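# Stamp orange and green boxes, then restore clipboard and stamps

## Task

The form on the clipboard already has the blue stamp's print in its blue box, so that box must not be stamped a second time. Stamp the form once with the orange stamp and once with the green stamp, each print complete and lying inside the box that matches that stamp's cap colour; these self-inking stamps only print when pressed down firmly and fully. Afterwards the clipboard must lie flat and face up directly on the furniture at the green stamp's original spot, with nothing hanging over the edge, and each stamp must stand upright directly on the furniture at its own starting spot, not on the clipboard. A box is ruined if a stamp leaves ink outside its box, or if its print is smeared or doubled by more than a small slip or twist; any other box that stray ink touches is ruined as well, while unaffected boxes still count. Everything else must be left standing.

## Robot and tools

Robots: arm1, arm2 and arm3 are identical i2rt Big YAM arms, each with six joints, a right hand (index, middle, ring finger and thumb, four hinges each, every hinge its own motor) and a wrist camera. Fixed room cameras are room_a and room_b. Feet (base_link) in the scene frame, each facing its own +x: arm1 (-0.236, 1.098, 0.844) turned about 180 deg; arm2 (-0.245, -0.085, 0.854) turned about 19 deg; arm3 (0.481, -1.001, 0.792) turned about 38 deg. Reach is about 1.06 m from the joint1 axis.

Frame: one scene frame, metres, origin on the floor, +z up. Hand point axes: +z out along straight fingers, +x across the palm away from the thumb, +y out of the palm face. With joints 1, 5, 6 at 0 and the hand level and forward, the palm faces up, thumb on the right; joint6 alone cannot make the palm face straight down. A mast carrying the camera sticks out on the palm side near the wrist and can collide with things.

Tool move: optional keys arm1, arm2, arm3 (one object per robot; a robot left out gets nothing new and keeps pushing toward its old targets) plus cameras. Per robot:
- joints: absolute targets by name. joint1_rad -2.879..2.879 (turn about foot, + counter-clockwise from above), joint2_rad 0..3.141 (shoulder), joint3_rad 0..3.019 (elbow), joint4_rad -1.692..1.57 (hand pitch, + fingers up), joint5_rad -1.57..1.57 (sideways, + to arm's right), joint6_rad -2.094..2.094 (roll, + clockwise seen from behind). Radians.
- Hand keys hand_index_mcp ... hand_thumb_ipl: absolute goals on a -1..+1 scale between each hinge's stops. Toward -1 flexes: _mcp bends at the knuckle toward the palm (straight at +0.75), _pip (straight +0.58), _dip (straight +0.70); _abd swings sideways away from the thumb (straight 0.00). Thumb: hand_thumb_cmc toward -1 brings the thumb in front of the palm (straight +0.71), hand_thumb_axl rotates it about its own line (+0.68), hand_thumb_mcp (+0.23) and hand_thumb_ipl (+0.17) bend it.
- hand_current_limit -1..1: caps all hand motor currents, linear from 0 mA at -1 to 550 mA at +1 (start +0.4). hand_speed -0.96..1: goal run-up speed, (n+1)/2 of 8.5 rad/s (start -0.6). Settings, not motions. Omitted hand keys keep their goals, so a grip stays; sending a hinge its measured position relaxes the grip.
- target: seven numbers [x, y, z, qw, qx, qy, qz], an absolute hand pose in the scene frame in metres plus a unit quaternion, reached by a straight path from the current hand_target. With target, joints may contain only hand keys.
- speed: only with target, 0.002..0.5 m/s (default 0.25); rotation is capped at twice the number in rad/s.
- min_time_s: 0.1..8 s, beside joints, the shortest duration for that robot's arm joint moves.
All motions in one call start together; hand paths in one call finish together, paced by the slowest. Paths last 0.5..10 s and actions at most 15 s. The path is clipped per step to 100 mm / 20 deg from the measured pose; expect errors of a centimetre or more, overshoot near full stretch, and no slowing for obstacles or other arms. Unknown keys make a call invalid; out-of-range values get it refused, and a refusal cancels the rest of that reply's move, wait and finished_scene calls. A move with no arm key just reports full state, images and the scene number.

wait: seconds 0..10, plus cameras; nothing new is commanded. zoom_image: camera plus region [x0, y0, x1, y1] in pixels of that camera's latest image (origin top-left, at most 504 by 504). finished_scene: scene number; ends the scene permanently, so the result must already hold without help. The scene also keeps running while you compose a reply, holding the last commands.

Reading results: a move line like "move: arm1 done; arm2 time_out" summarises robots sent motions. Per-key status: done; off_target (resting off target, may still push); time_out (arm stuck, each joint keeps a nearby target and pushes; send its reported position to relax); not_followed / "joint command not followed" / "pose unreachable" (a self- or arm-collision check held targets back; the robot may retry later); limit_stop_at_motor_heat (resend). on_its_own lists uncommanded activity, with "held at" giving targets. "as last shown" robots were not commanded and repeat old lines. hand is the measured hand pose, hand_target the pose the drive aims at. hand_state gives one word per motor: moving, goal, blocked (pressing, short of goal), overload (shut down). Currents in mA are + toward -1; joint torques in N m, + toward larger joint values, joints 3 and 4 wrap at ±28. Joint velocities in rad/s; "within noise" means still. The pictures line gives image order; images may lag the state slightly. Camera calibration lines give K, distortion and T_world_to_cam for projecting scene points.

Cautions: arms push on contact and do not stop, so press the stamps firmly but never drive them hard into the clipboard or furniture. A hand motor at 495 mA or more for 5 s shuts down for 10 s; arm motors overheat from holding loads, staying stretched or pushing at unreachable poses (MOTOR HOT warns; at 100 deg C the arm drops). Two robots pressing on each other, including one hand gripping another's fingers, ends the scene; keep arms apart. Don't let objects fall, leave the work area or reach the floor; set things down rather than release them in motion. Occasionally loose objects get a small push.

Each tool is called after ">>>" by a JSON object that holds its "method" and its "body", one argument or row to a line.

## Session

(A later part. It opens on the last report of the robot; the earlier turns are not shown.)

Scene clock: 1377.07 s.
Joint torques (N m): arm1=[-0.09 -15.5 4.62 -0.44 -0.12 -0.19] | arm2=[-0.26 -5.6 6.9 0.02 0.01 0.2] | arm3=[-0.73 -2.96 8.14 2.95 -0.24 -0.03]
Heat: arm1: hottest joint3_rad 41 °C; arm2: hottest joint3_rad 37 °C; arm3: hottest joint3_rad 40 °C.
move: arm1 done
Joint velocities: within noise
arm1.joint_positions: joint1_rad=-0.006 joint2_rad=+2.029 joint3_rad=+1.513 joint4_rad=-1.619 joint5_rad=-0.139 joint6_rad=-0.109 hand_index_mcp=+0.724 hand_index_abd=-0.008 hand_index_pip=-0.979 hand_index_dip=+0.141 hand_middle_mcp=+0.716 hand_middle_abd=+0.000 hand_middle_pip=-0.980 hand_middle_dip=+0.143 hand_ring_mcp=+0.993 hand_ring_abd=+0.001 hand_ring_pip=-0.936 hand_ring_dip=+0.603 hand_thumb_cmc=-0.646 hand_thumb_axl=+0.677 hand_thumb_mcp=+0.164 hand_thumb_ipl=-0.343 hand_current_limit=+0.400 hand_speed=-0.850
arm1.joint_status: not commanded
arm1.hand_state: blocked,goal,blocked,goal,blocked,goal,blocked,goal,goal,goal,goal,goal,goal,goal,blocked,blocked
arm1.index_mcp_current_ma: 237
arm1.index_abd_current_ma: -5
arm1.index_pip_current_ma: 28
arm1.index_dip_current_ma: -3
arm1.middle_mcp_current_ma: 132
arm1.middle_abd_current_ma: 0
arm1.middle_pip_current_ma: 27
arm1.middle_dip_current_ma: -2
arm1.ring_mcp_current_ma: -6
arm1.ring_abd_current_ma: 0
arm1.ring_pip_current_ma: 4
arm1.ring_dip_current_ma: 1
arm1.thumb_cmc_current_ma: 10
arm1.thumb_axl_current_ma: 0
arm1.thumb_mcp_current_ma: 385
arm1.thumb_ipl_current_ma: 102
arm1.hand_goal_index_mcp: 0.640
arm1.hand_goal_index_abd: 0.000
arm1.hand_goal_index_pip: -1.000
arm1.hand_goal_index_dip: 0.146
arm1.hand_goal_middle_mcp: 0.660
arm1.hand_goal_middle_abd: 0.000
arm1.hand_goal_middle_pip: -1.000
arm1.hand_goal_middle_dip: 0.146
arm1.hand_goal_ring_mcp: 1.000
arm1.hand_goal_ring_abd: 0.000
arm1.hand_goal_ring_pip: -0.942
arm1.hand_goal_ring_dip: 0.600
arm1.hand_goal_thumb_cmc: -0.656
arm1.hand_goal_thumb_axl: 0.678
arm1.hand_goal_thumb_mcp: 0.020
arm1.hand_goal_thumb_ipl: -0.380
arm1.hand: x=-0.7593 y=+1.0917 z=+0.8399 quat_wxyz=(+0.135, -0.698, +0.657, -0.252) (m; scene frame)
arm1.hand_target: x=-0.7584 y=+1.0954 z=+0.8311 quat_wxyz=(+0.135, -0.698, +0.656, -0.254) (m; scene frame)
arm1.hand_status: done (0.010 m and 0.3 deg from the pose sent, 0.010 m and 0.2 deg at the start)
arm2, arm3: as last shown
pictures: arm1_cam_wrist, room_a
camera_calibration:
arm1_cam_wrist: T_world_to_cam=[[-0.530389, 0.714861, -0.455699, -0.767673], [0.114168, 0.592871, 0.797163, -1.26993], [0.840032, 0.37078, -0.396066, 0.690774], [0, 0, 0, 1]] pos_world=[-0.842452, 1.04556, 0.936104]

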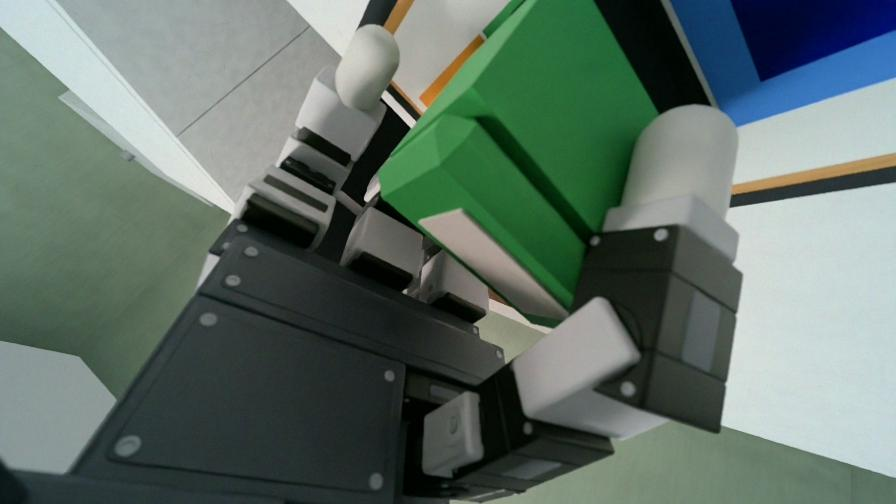

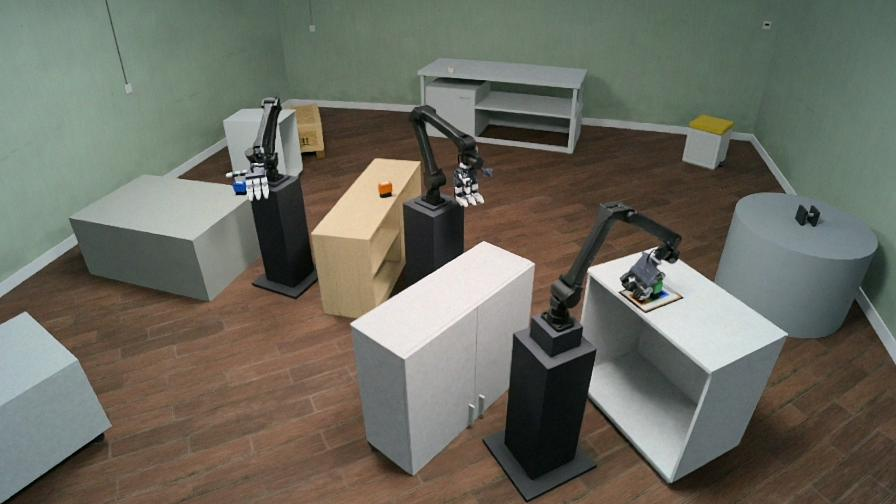

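>>> {"method": "move", "body": {
  "arm1": {"target":[-0.750,1.0955,0.865,0.135,-0.698,0.656,-0.254],"speed":0.05}
}}

>>> {"method": "move", "body": {
  "arm1": {"target":[-0.7525,1.0955,0.840,0.135,-0.698,0.656,-0.254],"speed":0.04},
  "cameras": ["arm1_cam_wrist","room_a"]
}}

>>> {"method": "zoom_image", "body": {
  "camera": "arm1_cam_wrist",
  "region": [440, 0, 896, 256]
}}

Scene clock: 1382.70 s.
Joint torques (N m): arm1=[-0.09 -19.25 4.94 -1.7 -0.14 -0.18] | arm2=[-0.38 -5.77 6.94 0.03 0.01 0.21] | arm3=[-0.91 -2.26 8.17 3.14 -0.2 -0.03]
Heat: arm1: hottest joint3_rad 41 °C; arm2: hottest joint3_rad 37 °C; arm3: hottest joint3_rad 40 °C.
move: arm1 off_target
Joint velocities: within noise
arm1.joint_positions: joint1_rad=-0.007 joint2_rad=+2.018 joint3_rad=+1.505 joint4_rad=-1.648 joint5_rad=-0.138 joint6_rad=-0.109 hand_index_mcp=+0.724 hand_index_abd=-0.008 hand_index_pip=-0.979 hand_index_dip=+0.143 hand_middle_mcp=+0.716 hand_middle_abd=+0.000 hand_middle_pip=-0.980 hand_middle_dip=+0.147 hand_ring_mcp=+0.993 hand_ring_abd=+0.001 hand_ring_pip=-0.936 hand_ring_dip=+0.603 hand_thumb_cmc=-0.646 hand_thumb_axl=+0.678 hand_thumb_mcp=+0.164 hand_thumb_ipl=-0.343 hand_current_limit=+0.400 hand_speed=-0.850
arm1.joint_status: not commanded
arm1.hand_state: blocked,goal,blocked,goal,blocked,goal,blocked,goal,goal,goal,goal,goal,goal,goal,blocked,blocked
arm1.index_mcp_current_ma: 235
arm1.index_abd_current_ma: -5
arm1.index_pip_current_ma: 28
arm1.index_dip_current_ma: -2
arm1.middle_mcp_current_ma: 132
arm1.middle_abd_current_ma: 0
arm1.middle_pip_current_ma: 27
arm1.middle_dip_current_ma: 0
arm1.ring_mcp_current_ma: -6
arm1.ring_abd_current_ma: 0
arm1.ring_pip_current_ma: 4
arm1.ring_dip_current_ma: 1
arm1.thumb_cmc_current_ma: 10
arm1.thumb_axl_current_ma: 0
arm1.thumb_mcp_current_ma: 385
arm1.thumb_ipl_current_ma: 102
arm1.hand_goal_index_mcp: 0.640
arm1.hand_goal_index_abd: 0.000
arm1.hand_goal_index_pip: -1.000
arm1.hand_goal_index_dip: 0.146
arm1.hand_goal_middle_mcp: 0.660
arm1.hand_goal_middle_abd: 0.000
arm1.hand_goal_middle_pip: -1.000
arm1.hand_goal_middle_dip: 0.146
arm1.hand_goal_ring_mcp: 1.000
arm1.hand_goal_ring_abd: 0.000
arm1.hand_goal_ring_pip: -0.942
arm1.hand_goal_ring_dip: 0.600
arm1.hand_goal_thumb_cmc: -0.656
arm1.hand_goal_thumb_axl: 0.678
arm1.hand_goal_thumb_mcp: 0.020
arm1.hand_goal_thumb_ipl: -0.380
arm1.hand: x=-0.7498 y=+1.0919 z=+0.8452 quat_wxyz=(+0.143, -0.695, +0.655, -0.260) (m; scene frame)
arm1.hand_target: x=-0.7499 y=+1.0955 z=+0.8645 quat_wxyz=(+0.135, -0.698, +0.656, -0.254) (m; scene frame)
arm1.hand_status: off_target (0.020 m and 1.3 deg from the pose sent, 0.027 m and 0.3 deg at the start)
arm2, arm3: as last shown
pictures: none

Scene clock: 1383.83 s.
Joint torques (N m): arm1=[-0.09 -16.32 4.83 -0.75 -0.14 -0.18] | arm2=[-0.26 -5.83 6.84 0.06 0.01 0.2] | arm3=[-0.73 -3.19 8.24 2.85 -0.16 -0.05]
Heat: arm1: hottest joint3_rad 41 °C; arm2: hottest joint3_rad 37 °C; arm3: hottest joint3_rad 40 °C.
move: arm1 done
Joint velocities: within noise
arm1.joint_positions: joint1_rad=-0.007 joint2_rad=+2.018 joint3_rad=+1.494 joint4_rad=-1.621 joint5_rad=-0.138 joint6_rad=-0.109 hand_index_mcp=+0.724 hand_index_abd=-0.008 hand_index_pip=-0.979 hand_index_dip=+0.143 hand_middle_mcp=+0.716 hand_middle_abd=+0.000 hand_middle_pip=-0.980 hand_middle_dip=+0.147 hand_ring_mcp=+0.993 hand_ring_abd=+0.001 hand_ring_pip=-0.936 hand_ring_dip=+0.603 hand_thumb_cmc=-0.646 hand_thumb_axl=+0.678 hand_thumb_mcp=+0.164 hand_thumb_ipl=-0.343 hand_current_limit=+0.400 hand_speed=-0.850
arm1.joint_status: not commanded
arm1.hand_state: blocked,goal,blocked,goal,blocked,goal,blocked,goal,goal,goal,goal,goal,goal,goal,blocked,blocked
arm1.index_mcp_current_ma: 235
arm1.index_abd_current_ma: -5
arm1.index_pip_current_ma: 28
arm1.index_dip_current_ma: -1
arm1.middle_mcp_current_ma: 132
arm1.middle_abd_current_ma: 0
arm1.middle_pip_current_ma: 27
arm1.middle_dip_current_ma: 0
arm1.ring_mcp_current_ma: -6
arm1.ring_abd_current_ma: 0
arm1.ring_pip_current_ma: 4
arm1.ring_dip_current_ma: 1
arm1.thumb_cmc_current_ma: 10
arm1.thumb_axl_current_ma: 0
arm1.thumb_mcp_current_ma: 385
arm1.thumb_ipl_current_ma: 102
arm1.hand_goal_index_mcp: 0.640
arm1.hand_goal_index_abd: 0.000
arm1.hand_goal_index_pip: -1.000
arm1.hand_goal_index_dip: 0.146
arm1.hand_goal_middle_mcp: 0.660
arm1.hand_goal_middle_abd: 0.000
arm1.hand_goal_middle_pip: -1.000
arm1.hand_goal_middle_dip: 0.146
arm1.hand_goal_ring_mcp: 1.000
arm1.hand_goal_ring_abd: 0.000
arm1.hand_goal_ring_pip: -0.942
arm1.hand_goal_ring_dip: 0.600
arm1.hand_goal_thumb_cmc: -0.656
arm1.hand_goal_thumb_axl: 0.678
arm1.hand_goal_thumb_mcp: 0.020
arm1.hand_goal_thumb_ipl: -0.380
arm1.hand: x=-0.7517 y=+1.0919 z=+0.8405 quat_wxyz=(+0.138, -0.697, +0.656, -0.255) (m; scene frame)
arm1.hand_target: x=-0.7525 y=+1.0955 z=+0.8400 quat_wxyz=(+0.135, -0.698, +0.656, -0.254) (m; scene frame)
arm1.hand_status: done (0.004 m and 0.4 deg from the pose sent, 0.007 m and 1.3 deg at the start)
arm2, arm3: as last shown
pictures: arm1_cam_wrist, room_a
camera_calibration:
arm1_cam_wrist: T_world_to_cam=[[-0.52613, 0.714864, -0.460604, -0.756168], [0.106034, 0.592549, 0.798525, -1.27834], [0.843767, 0.371289, -0.387558, 0.679733], [0, 0, 0, 1]] pos_world=[-0.835832, 1.04566, 0.935928]

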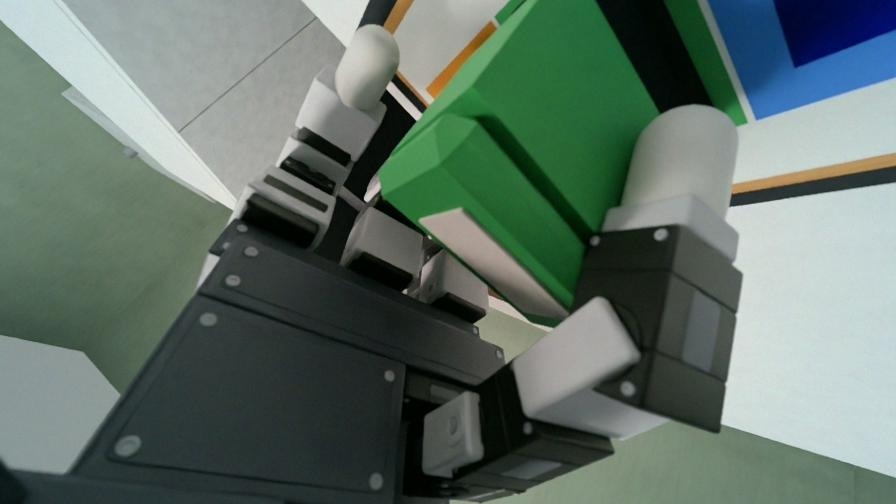

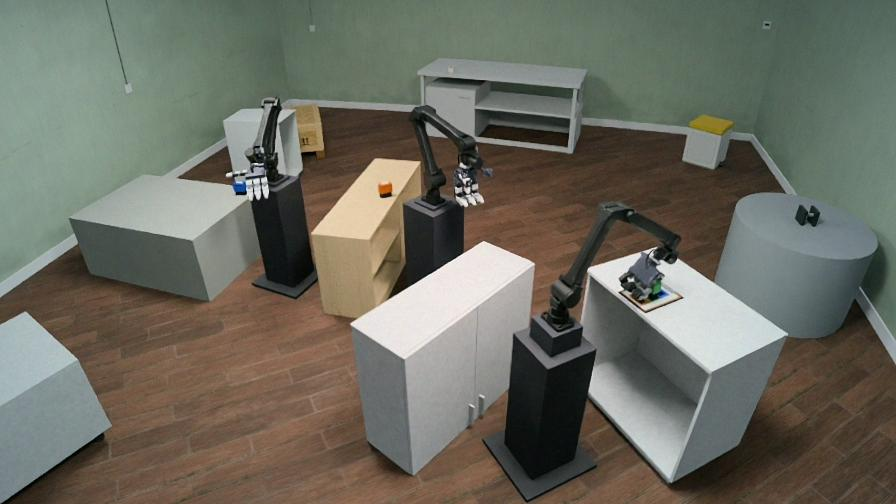

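Scaled by 1.105 from the camera's 896x504 image, which has a finer 1280x720 frame.

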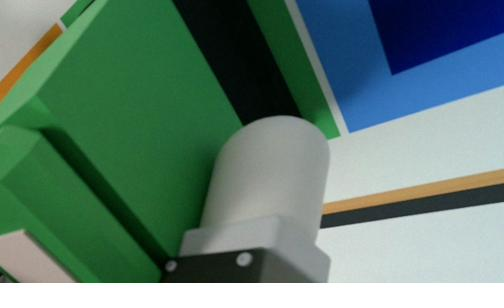

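>>> {"method": "move", "body": {
  "arm1": {"target":[-0.7525,1.0955,0.836,0.135,-0.698,0.656,-0.254],"speed":0.04}
}}

>>> {"method": "move", "body": {
  "arm1": {"joints":{"hand_thumb_mcp":0.12,"hand_index_mcp":0.72,"hand_middle_mcp":0.72}}
}}

>>> {"method": "move", "body": {
  "arm1": {"joints":{"hand_thumb_mcp":0.18,"hand_thumb_ipl":-0.35,"hand_index_mcp":0.78,"hand_middle_mcp":0.78}},
  "cameras": ["arm1_cam_wrist"]
}}

Scene clock: 1389.07 s.
Joint torques (N m): arm1=[-0.09 -16.03 4.62 -0.59 -0.15 -0.18] | arm2=[-0.26 -5.77 6.9 0.14 0.01 0.22] | arm3=[-0.44 -3.31 8.24 3.06 -0.22 -0.03]
Heat: arm1: hottest joint3_rad 40 °C; arm2: hottest joint3_rad 37 °C; arm3: hottest joint3_rad 40 °C.
move: arm1 done
Joint velocities: within noise
arm1.joint_positions: joint1_rad=-0.007 joint2_rad=+2.018 joint3_rad=+1.494 joint4_rad=-1.616 joint5_rad=-0.138 joint6_rad=-0.109 hand_index_mcp=+0.724 hand_index_abd=-0.008 hand_index_pip=-0.979 hand_index_dip=+0.143 hand_middle_mcp=+0.716 hand_middle_abd=+0.000 hand_middle_pip=-0.980 hand_middle_dip=+0.146 hand_ring_mcp=+0.993 hand_ring_abd=+0.001 hand_ring_pip=-0.936 hand_ring_dip=+0.603 hand_thumb_cmc=-0.646 hand_thumb_axl=+0.678 hand_thumb_mcp=+0.164 hand_thumb_ipl=-0.343 hand_current_limit=+0.400 hand_speed=-0.850
arm1.joint_status: not commanded
arm1.hand_state: blocked,goal,blocked,goal,blocked,goal,blocked,goal,goal,goal,goal,goal,goal,goal,blocked,blocked
arm1.index_mcp_current_ma: 235
arm1.index_abd_current_ma: -5
arm1.index_pip_current_ma: 28
arm1.index_dip_current_ma: -1
arm1.middle_mcp_current_ma: 132
arm1.middle_abd_current_ma: 0
arm1.middle_pip_current_ma: 27
arm1.middle_dip_current_ma: 0
arm1.ring_mcp_current_ma: -6
arm1.ring_abd_current_ma: 0
arm1.ring_pip_current_ma: 4
arm1.ring_dip_current_ma: 1
arm1.thumb_cmc_current_ma: 10
arm1.thumb_axl_current_ma: 0
arm1.thumb_mcp_current_ma: 385
arm1.thumb_ipl_current_ma: 102
arm1.hand_goal_index_mcp: 0.640
arm1.hand_goal_index_abd: 0.000
arm1.hand_goal_index_pip: -1.000
arm1.hand_goal_index_dip: 0.146
arm1.hand_goal_middle_mcp: 0.660
arm1.hand_goal_middle_abd: 0.000
arm1.hand_goal_middle_pip: -1.000
arm1.hand_goal_middle_dip: 0.146
arm1.hand_goal_ring_mcp: 1.000
arm1.hand_goal_ring_abd: 0.000
arm1.hand_goal_ring_pip: -0.942
arm1.hand_goal_ring_dip: 0.600
arm1.hand_goal_thumb_cmc: -0.656
arm1.hand_goal_thumb_axl: 0.678
arm1.hand_goal_thumb_mcp: 0.020
arm1.hand_goal_thumb_ipl: -0.380
arm1.hand: x=-0.7530 y=+1.0919 z=+0.8402 quat_wxyz=(+0.137, -0.698, +0.656, -0.253) (m; scene frame)
arm1.hand_target: x=-0.7525 y=+1.0955 z=+0.8361 quat_wxyz=(+0.135, -0.698, +0.656, -0.254) (m; scene frame)
arm1.hand_status: done (0.006 m and 0.2 deg from the pose sent, 0.006 m and 0.4 deg at the start)
arm2.joint_positions: joint1_rad=+1.431 joint2_rad=+1.115 joint3_rad=+0.940 joint4_rad=-1.399 joint5_rad=+0.003 joint6_rad=+0.196 hand_index_mcp=+0.620 hand_index_abd=-0.001 hand_index_pip=-0.550 hand_index_dip=+0.700 hand_middle_mcp=+0.620 hand_middle_abd=+0.000 hand_middle_pip=-0.550 hand_middle_dip=+0.699 hand_ring_mcp=+0.620 hand_ring_abd=+0.000 hand_ring_pip=-0.550 hand_ring_dip=+0.696 hand_thumb_cmc=-0.571 hand_thumb_axl=+0.676 hand_thumb_mcp=+0.092 hand_thumb_ipl=-0.628 hand_current_limit=+0.750 hand_speed=-0.700
arm2.joint_status: not commanded
arm2.hand_state: goal,goal,goal,goal,goal,goal,goal,goal,goal,goal,goal,goal,goal,goal,goal,goal
arm2.index_mcp_current_ma: 0
arm2.index_abd_current_ma: 0
arm2.index_pip_current_ma: 0
arm2.index_dip_current_ma: 1
arm2.middle_mcp_current_ma: 0
arm2.middle_abd_current_ma: 0
arm2.middle_pip_current_ma: 0
arm2.middle_dip_current_ma: 1
arm2.ring_mcp_current_ma: 0
arm2.ring_abd_current_ma: 0
arm2.ring_pip_current_ma: 0
arm2.ring_dip_current_ma: 0
arm2.thumb_cmc_current_ma: 0
arm2.thumb_axl_current_ma: 0
arm2.thumb_mcp_current_ma: -4
arm2.thumb_ipl_current_ma: 1
arm2.hand_goal_index_mcp: 0.620
arm2.hand_goal_index_abd: 0.000
arm2.hand_goal_index_pip: -0.550
arm2.hand_goal_index_dip: 0.696
arm2.hand_goal_middle_mcp: 0.620
arm2.hand_goal_middle_abd: 0.000
arm2.hand_goal_middle_pip: -0.550
arm2.hand_goal_middle_dip: 0.696
arm2.hand_goal_ring_mcp: 0.620
arm2.hand_goal_ring_abd: 0.000
arm2.hand_goal_ring_pip: -0.550
arm2.hand_goal_ring_dip: 0.696
arm2.hand_goal_thumb_cmc: -0.570
arm2.hand_goal_thumb_axl: 0.678
arm2.hand_goal_thumb_mcp: 0.100
arm2.hand_goal_thumb_ipl: -0.630
arm2.hand: x=-0.2771 y=+0.2847 z=+1.0426 quat_wxyz=(+0.000, +0.001, +1.000, +0.001) (m; scene frame)
arm2.hand_target: x=-0.2800 y=+0.2801 z=+1.0450 quat_wxyz=(+0.000, +0.000, +1.000, +0.000) (m; scene frame)
arm2.hand_status: not commanded
arm3.joint_positions: joint1_rad=+0.309 joint2_rad=+0.926 joint3_rad=+0.271 joint4_rad=+0.150 joint5_rad=-0.370 joint6_rad=-0.208 hand_index_mcp=+0.759 hand_index_abd=+0.001 hand_index_pip=+0.577 hand_index_dip=+0.696 hand_middle_mcp=+0.759 hand_middle_abd=+0.001 hand_middle_pip=+0.577 hand_middle_dip=+0.696 hand_ring_mcp=+0.760 hand_ring_abd=+0.001 hand_ring_pip=+0.577 hand_ring_dip=+0.696 hand_thumb_cmc=+0.719 hand_thumb_axl=+0.677 hand_thumb_mcp=+0.225 hand_thumb_ipl=+0.168 hand_current_limit=+0.400 hand_speed=-0.600
arm3.joint_status: not commanded
arm3.hand_state: goal,goal,goal,goal,goal,goal,goal,goal,goal,goal,goal,goal,goal,goal,goal,goal
arm3.index_mcp_current_ma: 2
arm3.index_abd_current_ma: 0
arm3.index_pip_current_ma: 0
arm3.index_dip_current_ma: 0
arm3.middle_mcp_current_ma: 2
arm3.middle_abd_current_ma: 0
arm3.middle_pip_current_ma: 0
arm3.middle_dip_current_ma: 0
arm3.ring_mcp_current_ma: 2
arm3.ring_abd_current_ma: 0
arm3.ring_pip_current_ma: 0
arm3.ring_dip_current_ma: 0
arm3.thumb_cmc_current_ma: 2
arm3.thumb_axl_current_ma: 0
arm3.thumb_mcp_current_ma: 0
arm3.thumb_ipl_current_ma: 0
arm3.hand_goal_index_mcp: 0.754
arm3.hand_goal_index_abd: 0.000
arm3.hand_goal_index_pip: 0.576
arm3.hand_goal_index_dip: 0.696
arm3.hand_goal_middle_mcp: 0.754
arm3.hand_goal_middle_abd: 0.000
arm3.hand_goal_middle_pip: 0.576
arm3.hand_goal_middle_dip: 0.696
arm3.hand_goal_ring_mcp: 0.754
arm3.hand_goal_ring_abd: 0.000
arm3.hand_goal_ring_pip: 0.576
arm3.hand_goal_ring_dip: 0.696
arm3.hand_goal_thumb_cmc: 0.714
arm3.hand_goal_thumb_axl: 0.678
arm3.hand_goal_thumb_mcp: 0.226
arm3.hand_goal_thumb_ipl: 0.168
arm3.hand: x=+0.6566 y=-0.6347 z=+0.9960 quat_wxyz=(+0.049, +0.069, +0.849, +0.522) (m; scene frame)
arm3.hand_target: x=+0.6600 y=-0.6374 z=+0.9905 quat_wxyz=(+0.048, +0.077, +0.849, +0.521) (m; scene frame)
arm3.hand_status: not commanded
pictures: none

Scene clock: 1389.60 s.
Joint torques (N m): arm1=[-0.09 -15.97 4.6 -0.69 -0.14 -0.18] | arm2=[-0.21 -5.66 6.89 0.1 0 0.22] | arm3=[-1.03 -2.9 8.25 2.96 -0.26 -0.05]
Heat: arm1: hottest joint3_rad 40 °C; arm2: hottest joint3_rad 37 °C; arm3: hottest joint3_rad 40 °C.
move: arm1 off_target
Joint velocities: within noise
arm1.joint_positions: joint1_rad=-0.007 joint2_rad=+2.018 joint3_rad=+1.494 joint4_rad=-1.614 joint5_rad=-0.138 joint6_rad=-0.109 hand_index_mcp=+0.736 hand_index_abd=-0.008 hand_index_pip=-0.986 hand_index_dip=+0.143 hand_middle_mcp=+0.730 hand_middle_abd=+0.000 hand_middle_pip=-0.987 hand_middle_dip=+0.145 hand_ring_mcp=+0.993 hand_ring_abd=+0.001 hand_ring_pip=-0.936 hand_ring_dip=+0.603 hand_thumb_cmc=-0.647 hand_thumb_axl=+0.678 hand_thumb_mcp=+0.166 hand_thumb_ipl=-0.343 hand_current_limit=+0.400 hand_speed=-0.850
arm1.joint_status: hand_thumb_mcp off_target (ended at +0.166, target +0.120); the others done
arm1.hand_state: goal,goal,goal,goal,goal,goal,goal,goal,goal,goal,goal,goal,goal,goal,blocked,blocked
arm1.index_mcp_current_ma: 22
arm1.index_abd_current_ma: -5
arm1.index_pip_current_ma: 16
arm1.index_dip_current_ma: -2
arm1.middle_mcp_current_ma: 11
arm1.middle_abd_current_ma: 0
arm1.middle_pip_current_ma: 14
arm1.middle_dip_current_ma: 0
arm1.ring_mcp_current_ma: -6
arm1.ring_abd_current_ma: 0
arm1.ring_pip_current_ma: 4
arm1.ring_dip_current_ma: 1
arm1.thumb_cmc_current_ma: 9
arm1.thumb_axl_current_ma: 0
arm1.thumb_mcp_current_ma: 133
arm1.thumb_ipl_current_ma: 102
arm1.hand_goal_index_mcp: 0.720
arm1.hand_goal_index_abd: 0.000
arm1.hand_goal_index_pip: -1.000
arm1.hand_goal_index_dip: 0.146
arm1.hand_goal_middle_mcp: 0.720
arm1.hand_goal_middle_abd: 0.000
arm1.hand_goal_middle_pip: -1.000
arm1.hand_goal_middle_dip: 0.146
arm1.hand_goal_ring_mcp: 1.000
arm1.hand_goal_ring_abd: 0.000
arm1.hand_goal_ring_pip: -0.942
arm1.hand_goal_ring_dip: 0.600
arm1.hand_goal_thumb_cmc: -0.656
arm1.hand_goal_thumb_axl: 0.678
arm1.hand_goal_thumb_mcp: 0.120
arm1.hand_goal_thumb_ipl: -0.380
arm1.hand: x=-0.7536 y=+1.0919 z=+0.8401 quat_wxyz=(+0.136, -0.698, +0.656, -0.252) (m; scene frame)
arm1.hand_target: x=-0.7526 y=+1.0954 z=+0.8361 quat_wxyz=(+0.135, -0.698, +0.656, -0.254) (m; scene frame)
arm1.hand_status: not commanded
arm2, arm3: as last shown
pictures: none

Scene clock: 1390.17 s.
Joint torques (N m): arm1=[-0.03 -16.03 4.63 -0.75 -0.15 -0.18] | arm2=[-0.26 -5.71 6.91 0.08 0.01 0.21] | arm3=[0.09 -2.14 8.25 3.12 -0.2 -0.03]
Heat: arm1: hottest joint3_rad 40 °C; arm2: hottest joint3_rad 37 °C; arm3: hottest joint3_rad 40 °C.
move: arm1 done
Joint velocities: within noise
arm1.joint_positions: joint1_rad=-0.007 joint2_rad=+2.018 joint3_rad=+1.494 joint4_rad=-1.612 joint5_rad=-0.138 joint6_rad=-0.109 hand_index_mcp=+0.771 hand_index_abd=-0.003 hand_index_pip=-0.993 hand_index_dip=+0.144 hand_middle_mcp=+0.771 hand_middle_abd=+0.000 hand_middle_pip=-0.993 hand_middle_dip=+0.145 hand_ring_mcp=+0.993 hand_ring_abd=+0.001 hand_ring_pip=-0.936 hand_ring_dip=+0.603 hand_thumb_cmc=-0.648 hand_thumb_axl=+0.678 hand_thumb_mcp=+0.177 hand_thumb_ipl=-0.347 hand_current_limit=+0.400 hand_speed=-0.850
arm1.joint_status: all done
arm1.hand_state: goal,goal,goal,goal,goal,goal,goal,goal,goal,goal,goal,goal,goal,goal,goal,goal
arm1.index_mcp_current_ma: -8
arm1.index_abd_current_ma: -1
arm1.index_pip_current_ma: 6
arm1.index_dip_current_ma: -1
arm1.middle_mcp_current_ma: -9
arm1.middle_abd_current_ma: 0
arm1.middle_pip_current_ma: 6
arm1.middle_dip_current_ma: 0
arm1.ring_mcp_current_ma: -6
arm1.ring_abd_current_ma: 0
arm1.ring_pip_current_ma: 4
arm1.ring_dip_current_ma: 1
arm1.thumb_cmc_current_ma: 7
arm1.thumb_axl_current_ma: 0
arm1.thumb_mcp_current_ma: -3
arm1.thumb_ipl_current_ma: 3
arm1.hand_goal_index_mcp: 0.780
arm1.hand_goal_index_abd: 0.000
arm1.hand_goal_index_pip: -1.000
arm1.hand_goal_index_dip: 0.146
arm1.hand_goal_middle_mcp: 0.780
arm1.hand_goal_middle_abd: 0.000
arm1.hand_goal_middle_pip: -1.000
arm1.hand_goal_middle_dip: 0.146
arm1.hand_goal_ring_mcp: 1.000
arm1.hand_goal_ring_abd: 0.000
arm1.hand_goal_ring_pip: -0.942
arm1.hand_goal_ring_dip: 0.600
arm1.hand_goal_thumb_cmc: -0.656
arm1.hand_goal_thumb_axl: 0.678
arm1.hand_goal_thumb_mcp: 0.180
arm1.hand_goal_thumb_ipl: -0.350
arm1.hand: x=-0.7540 y=+1.0921 z=+0.8400 quat_wxyz=(+0.135, -0.698, +0.657, -0.252) (m; scene frame)
arm1.hand_target: x=-0.7525 y=+1.0955 z=+0.8361 quat_wxyz=(+0.135, -0.698, +0.656, -0.254) (m; scene frame)
arm1.hand_status: not commanded
arm2, arm3: as last shown
pictures: arm1_cam_wrist
camera_calibration:
arm1_cam_wrist: T_world_to_cam=[[-0.530144, 0.714809, -0.456064, -0.764528], [0.113113, 0.592684, 0.797453, -1.27166], [0.840329, 0.371178, -0.395063, 0.685187], [0, 0, 0, 1]] pos_world=[-0.837251, 1.04586, 0.936107]

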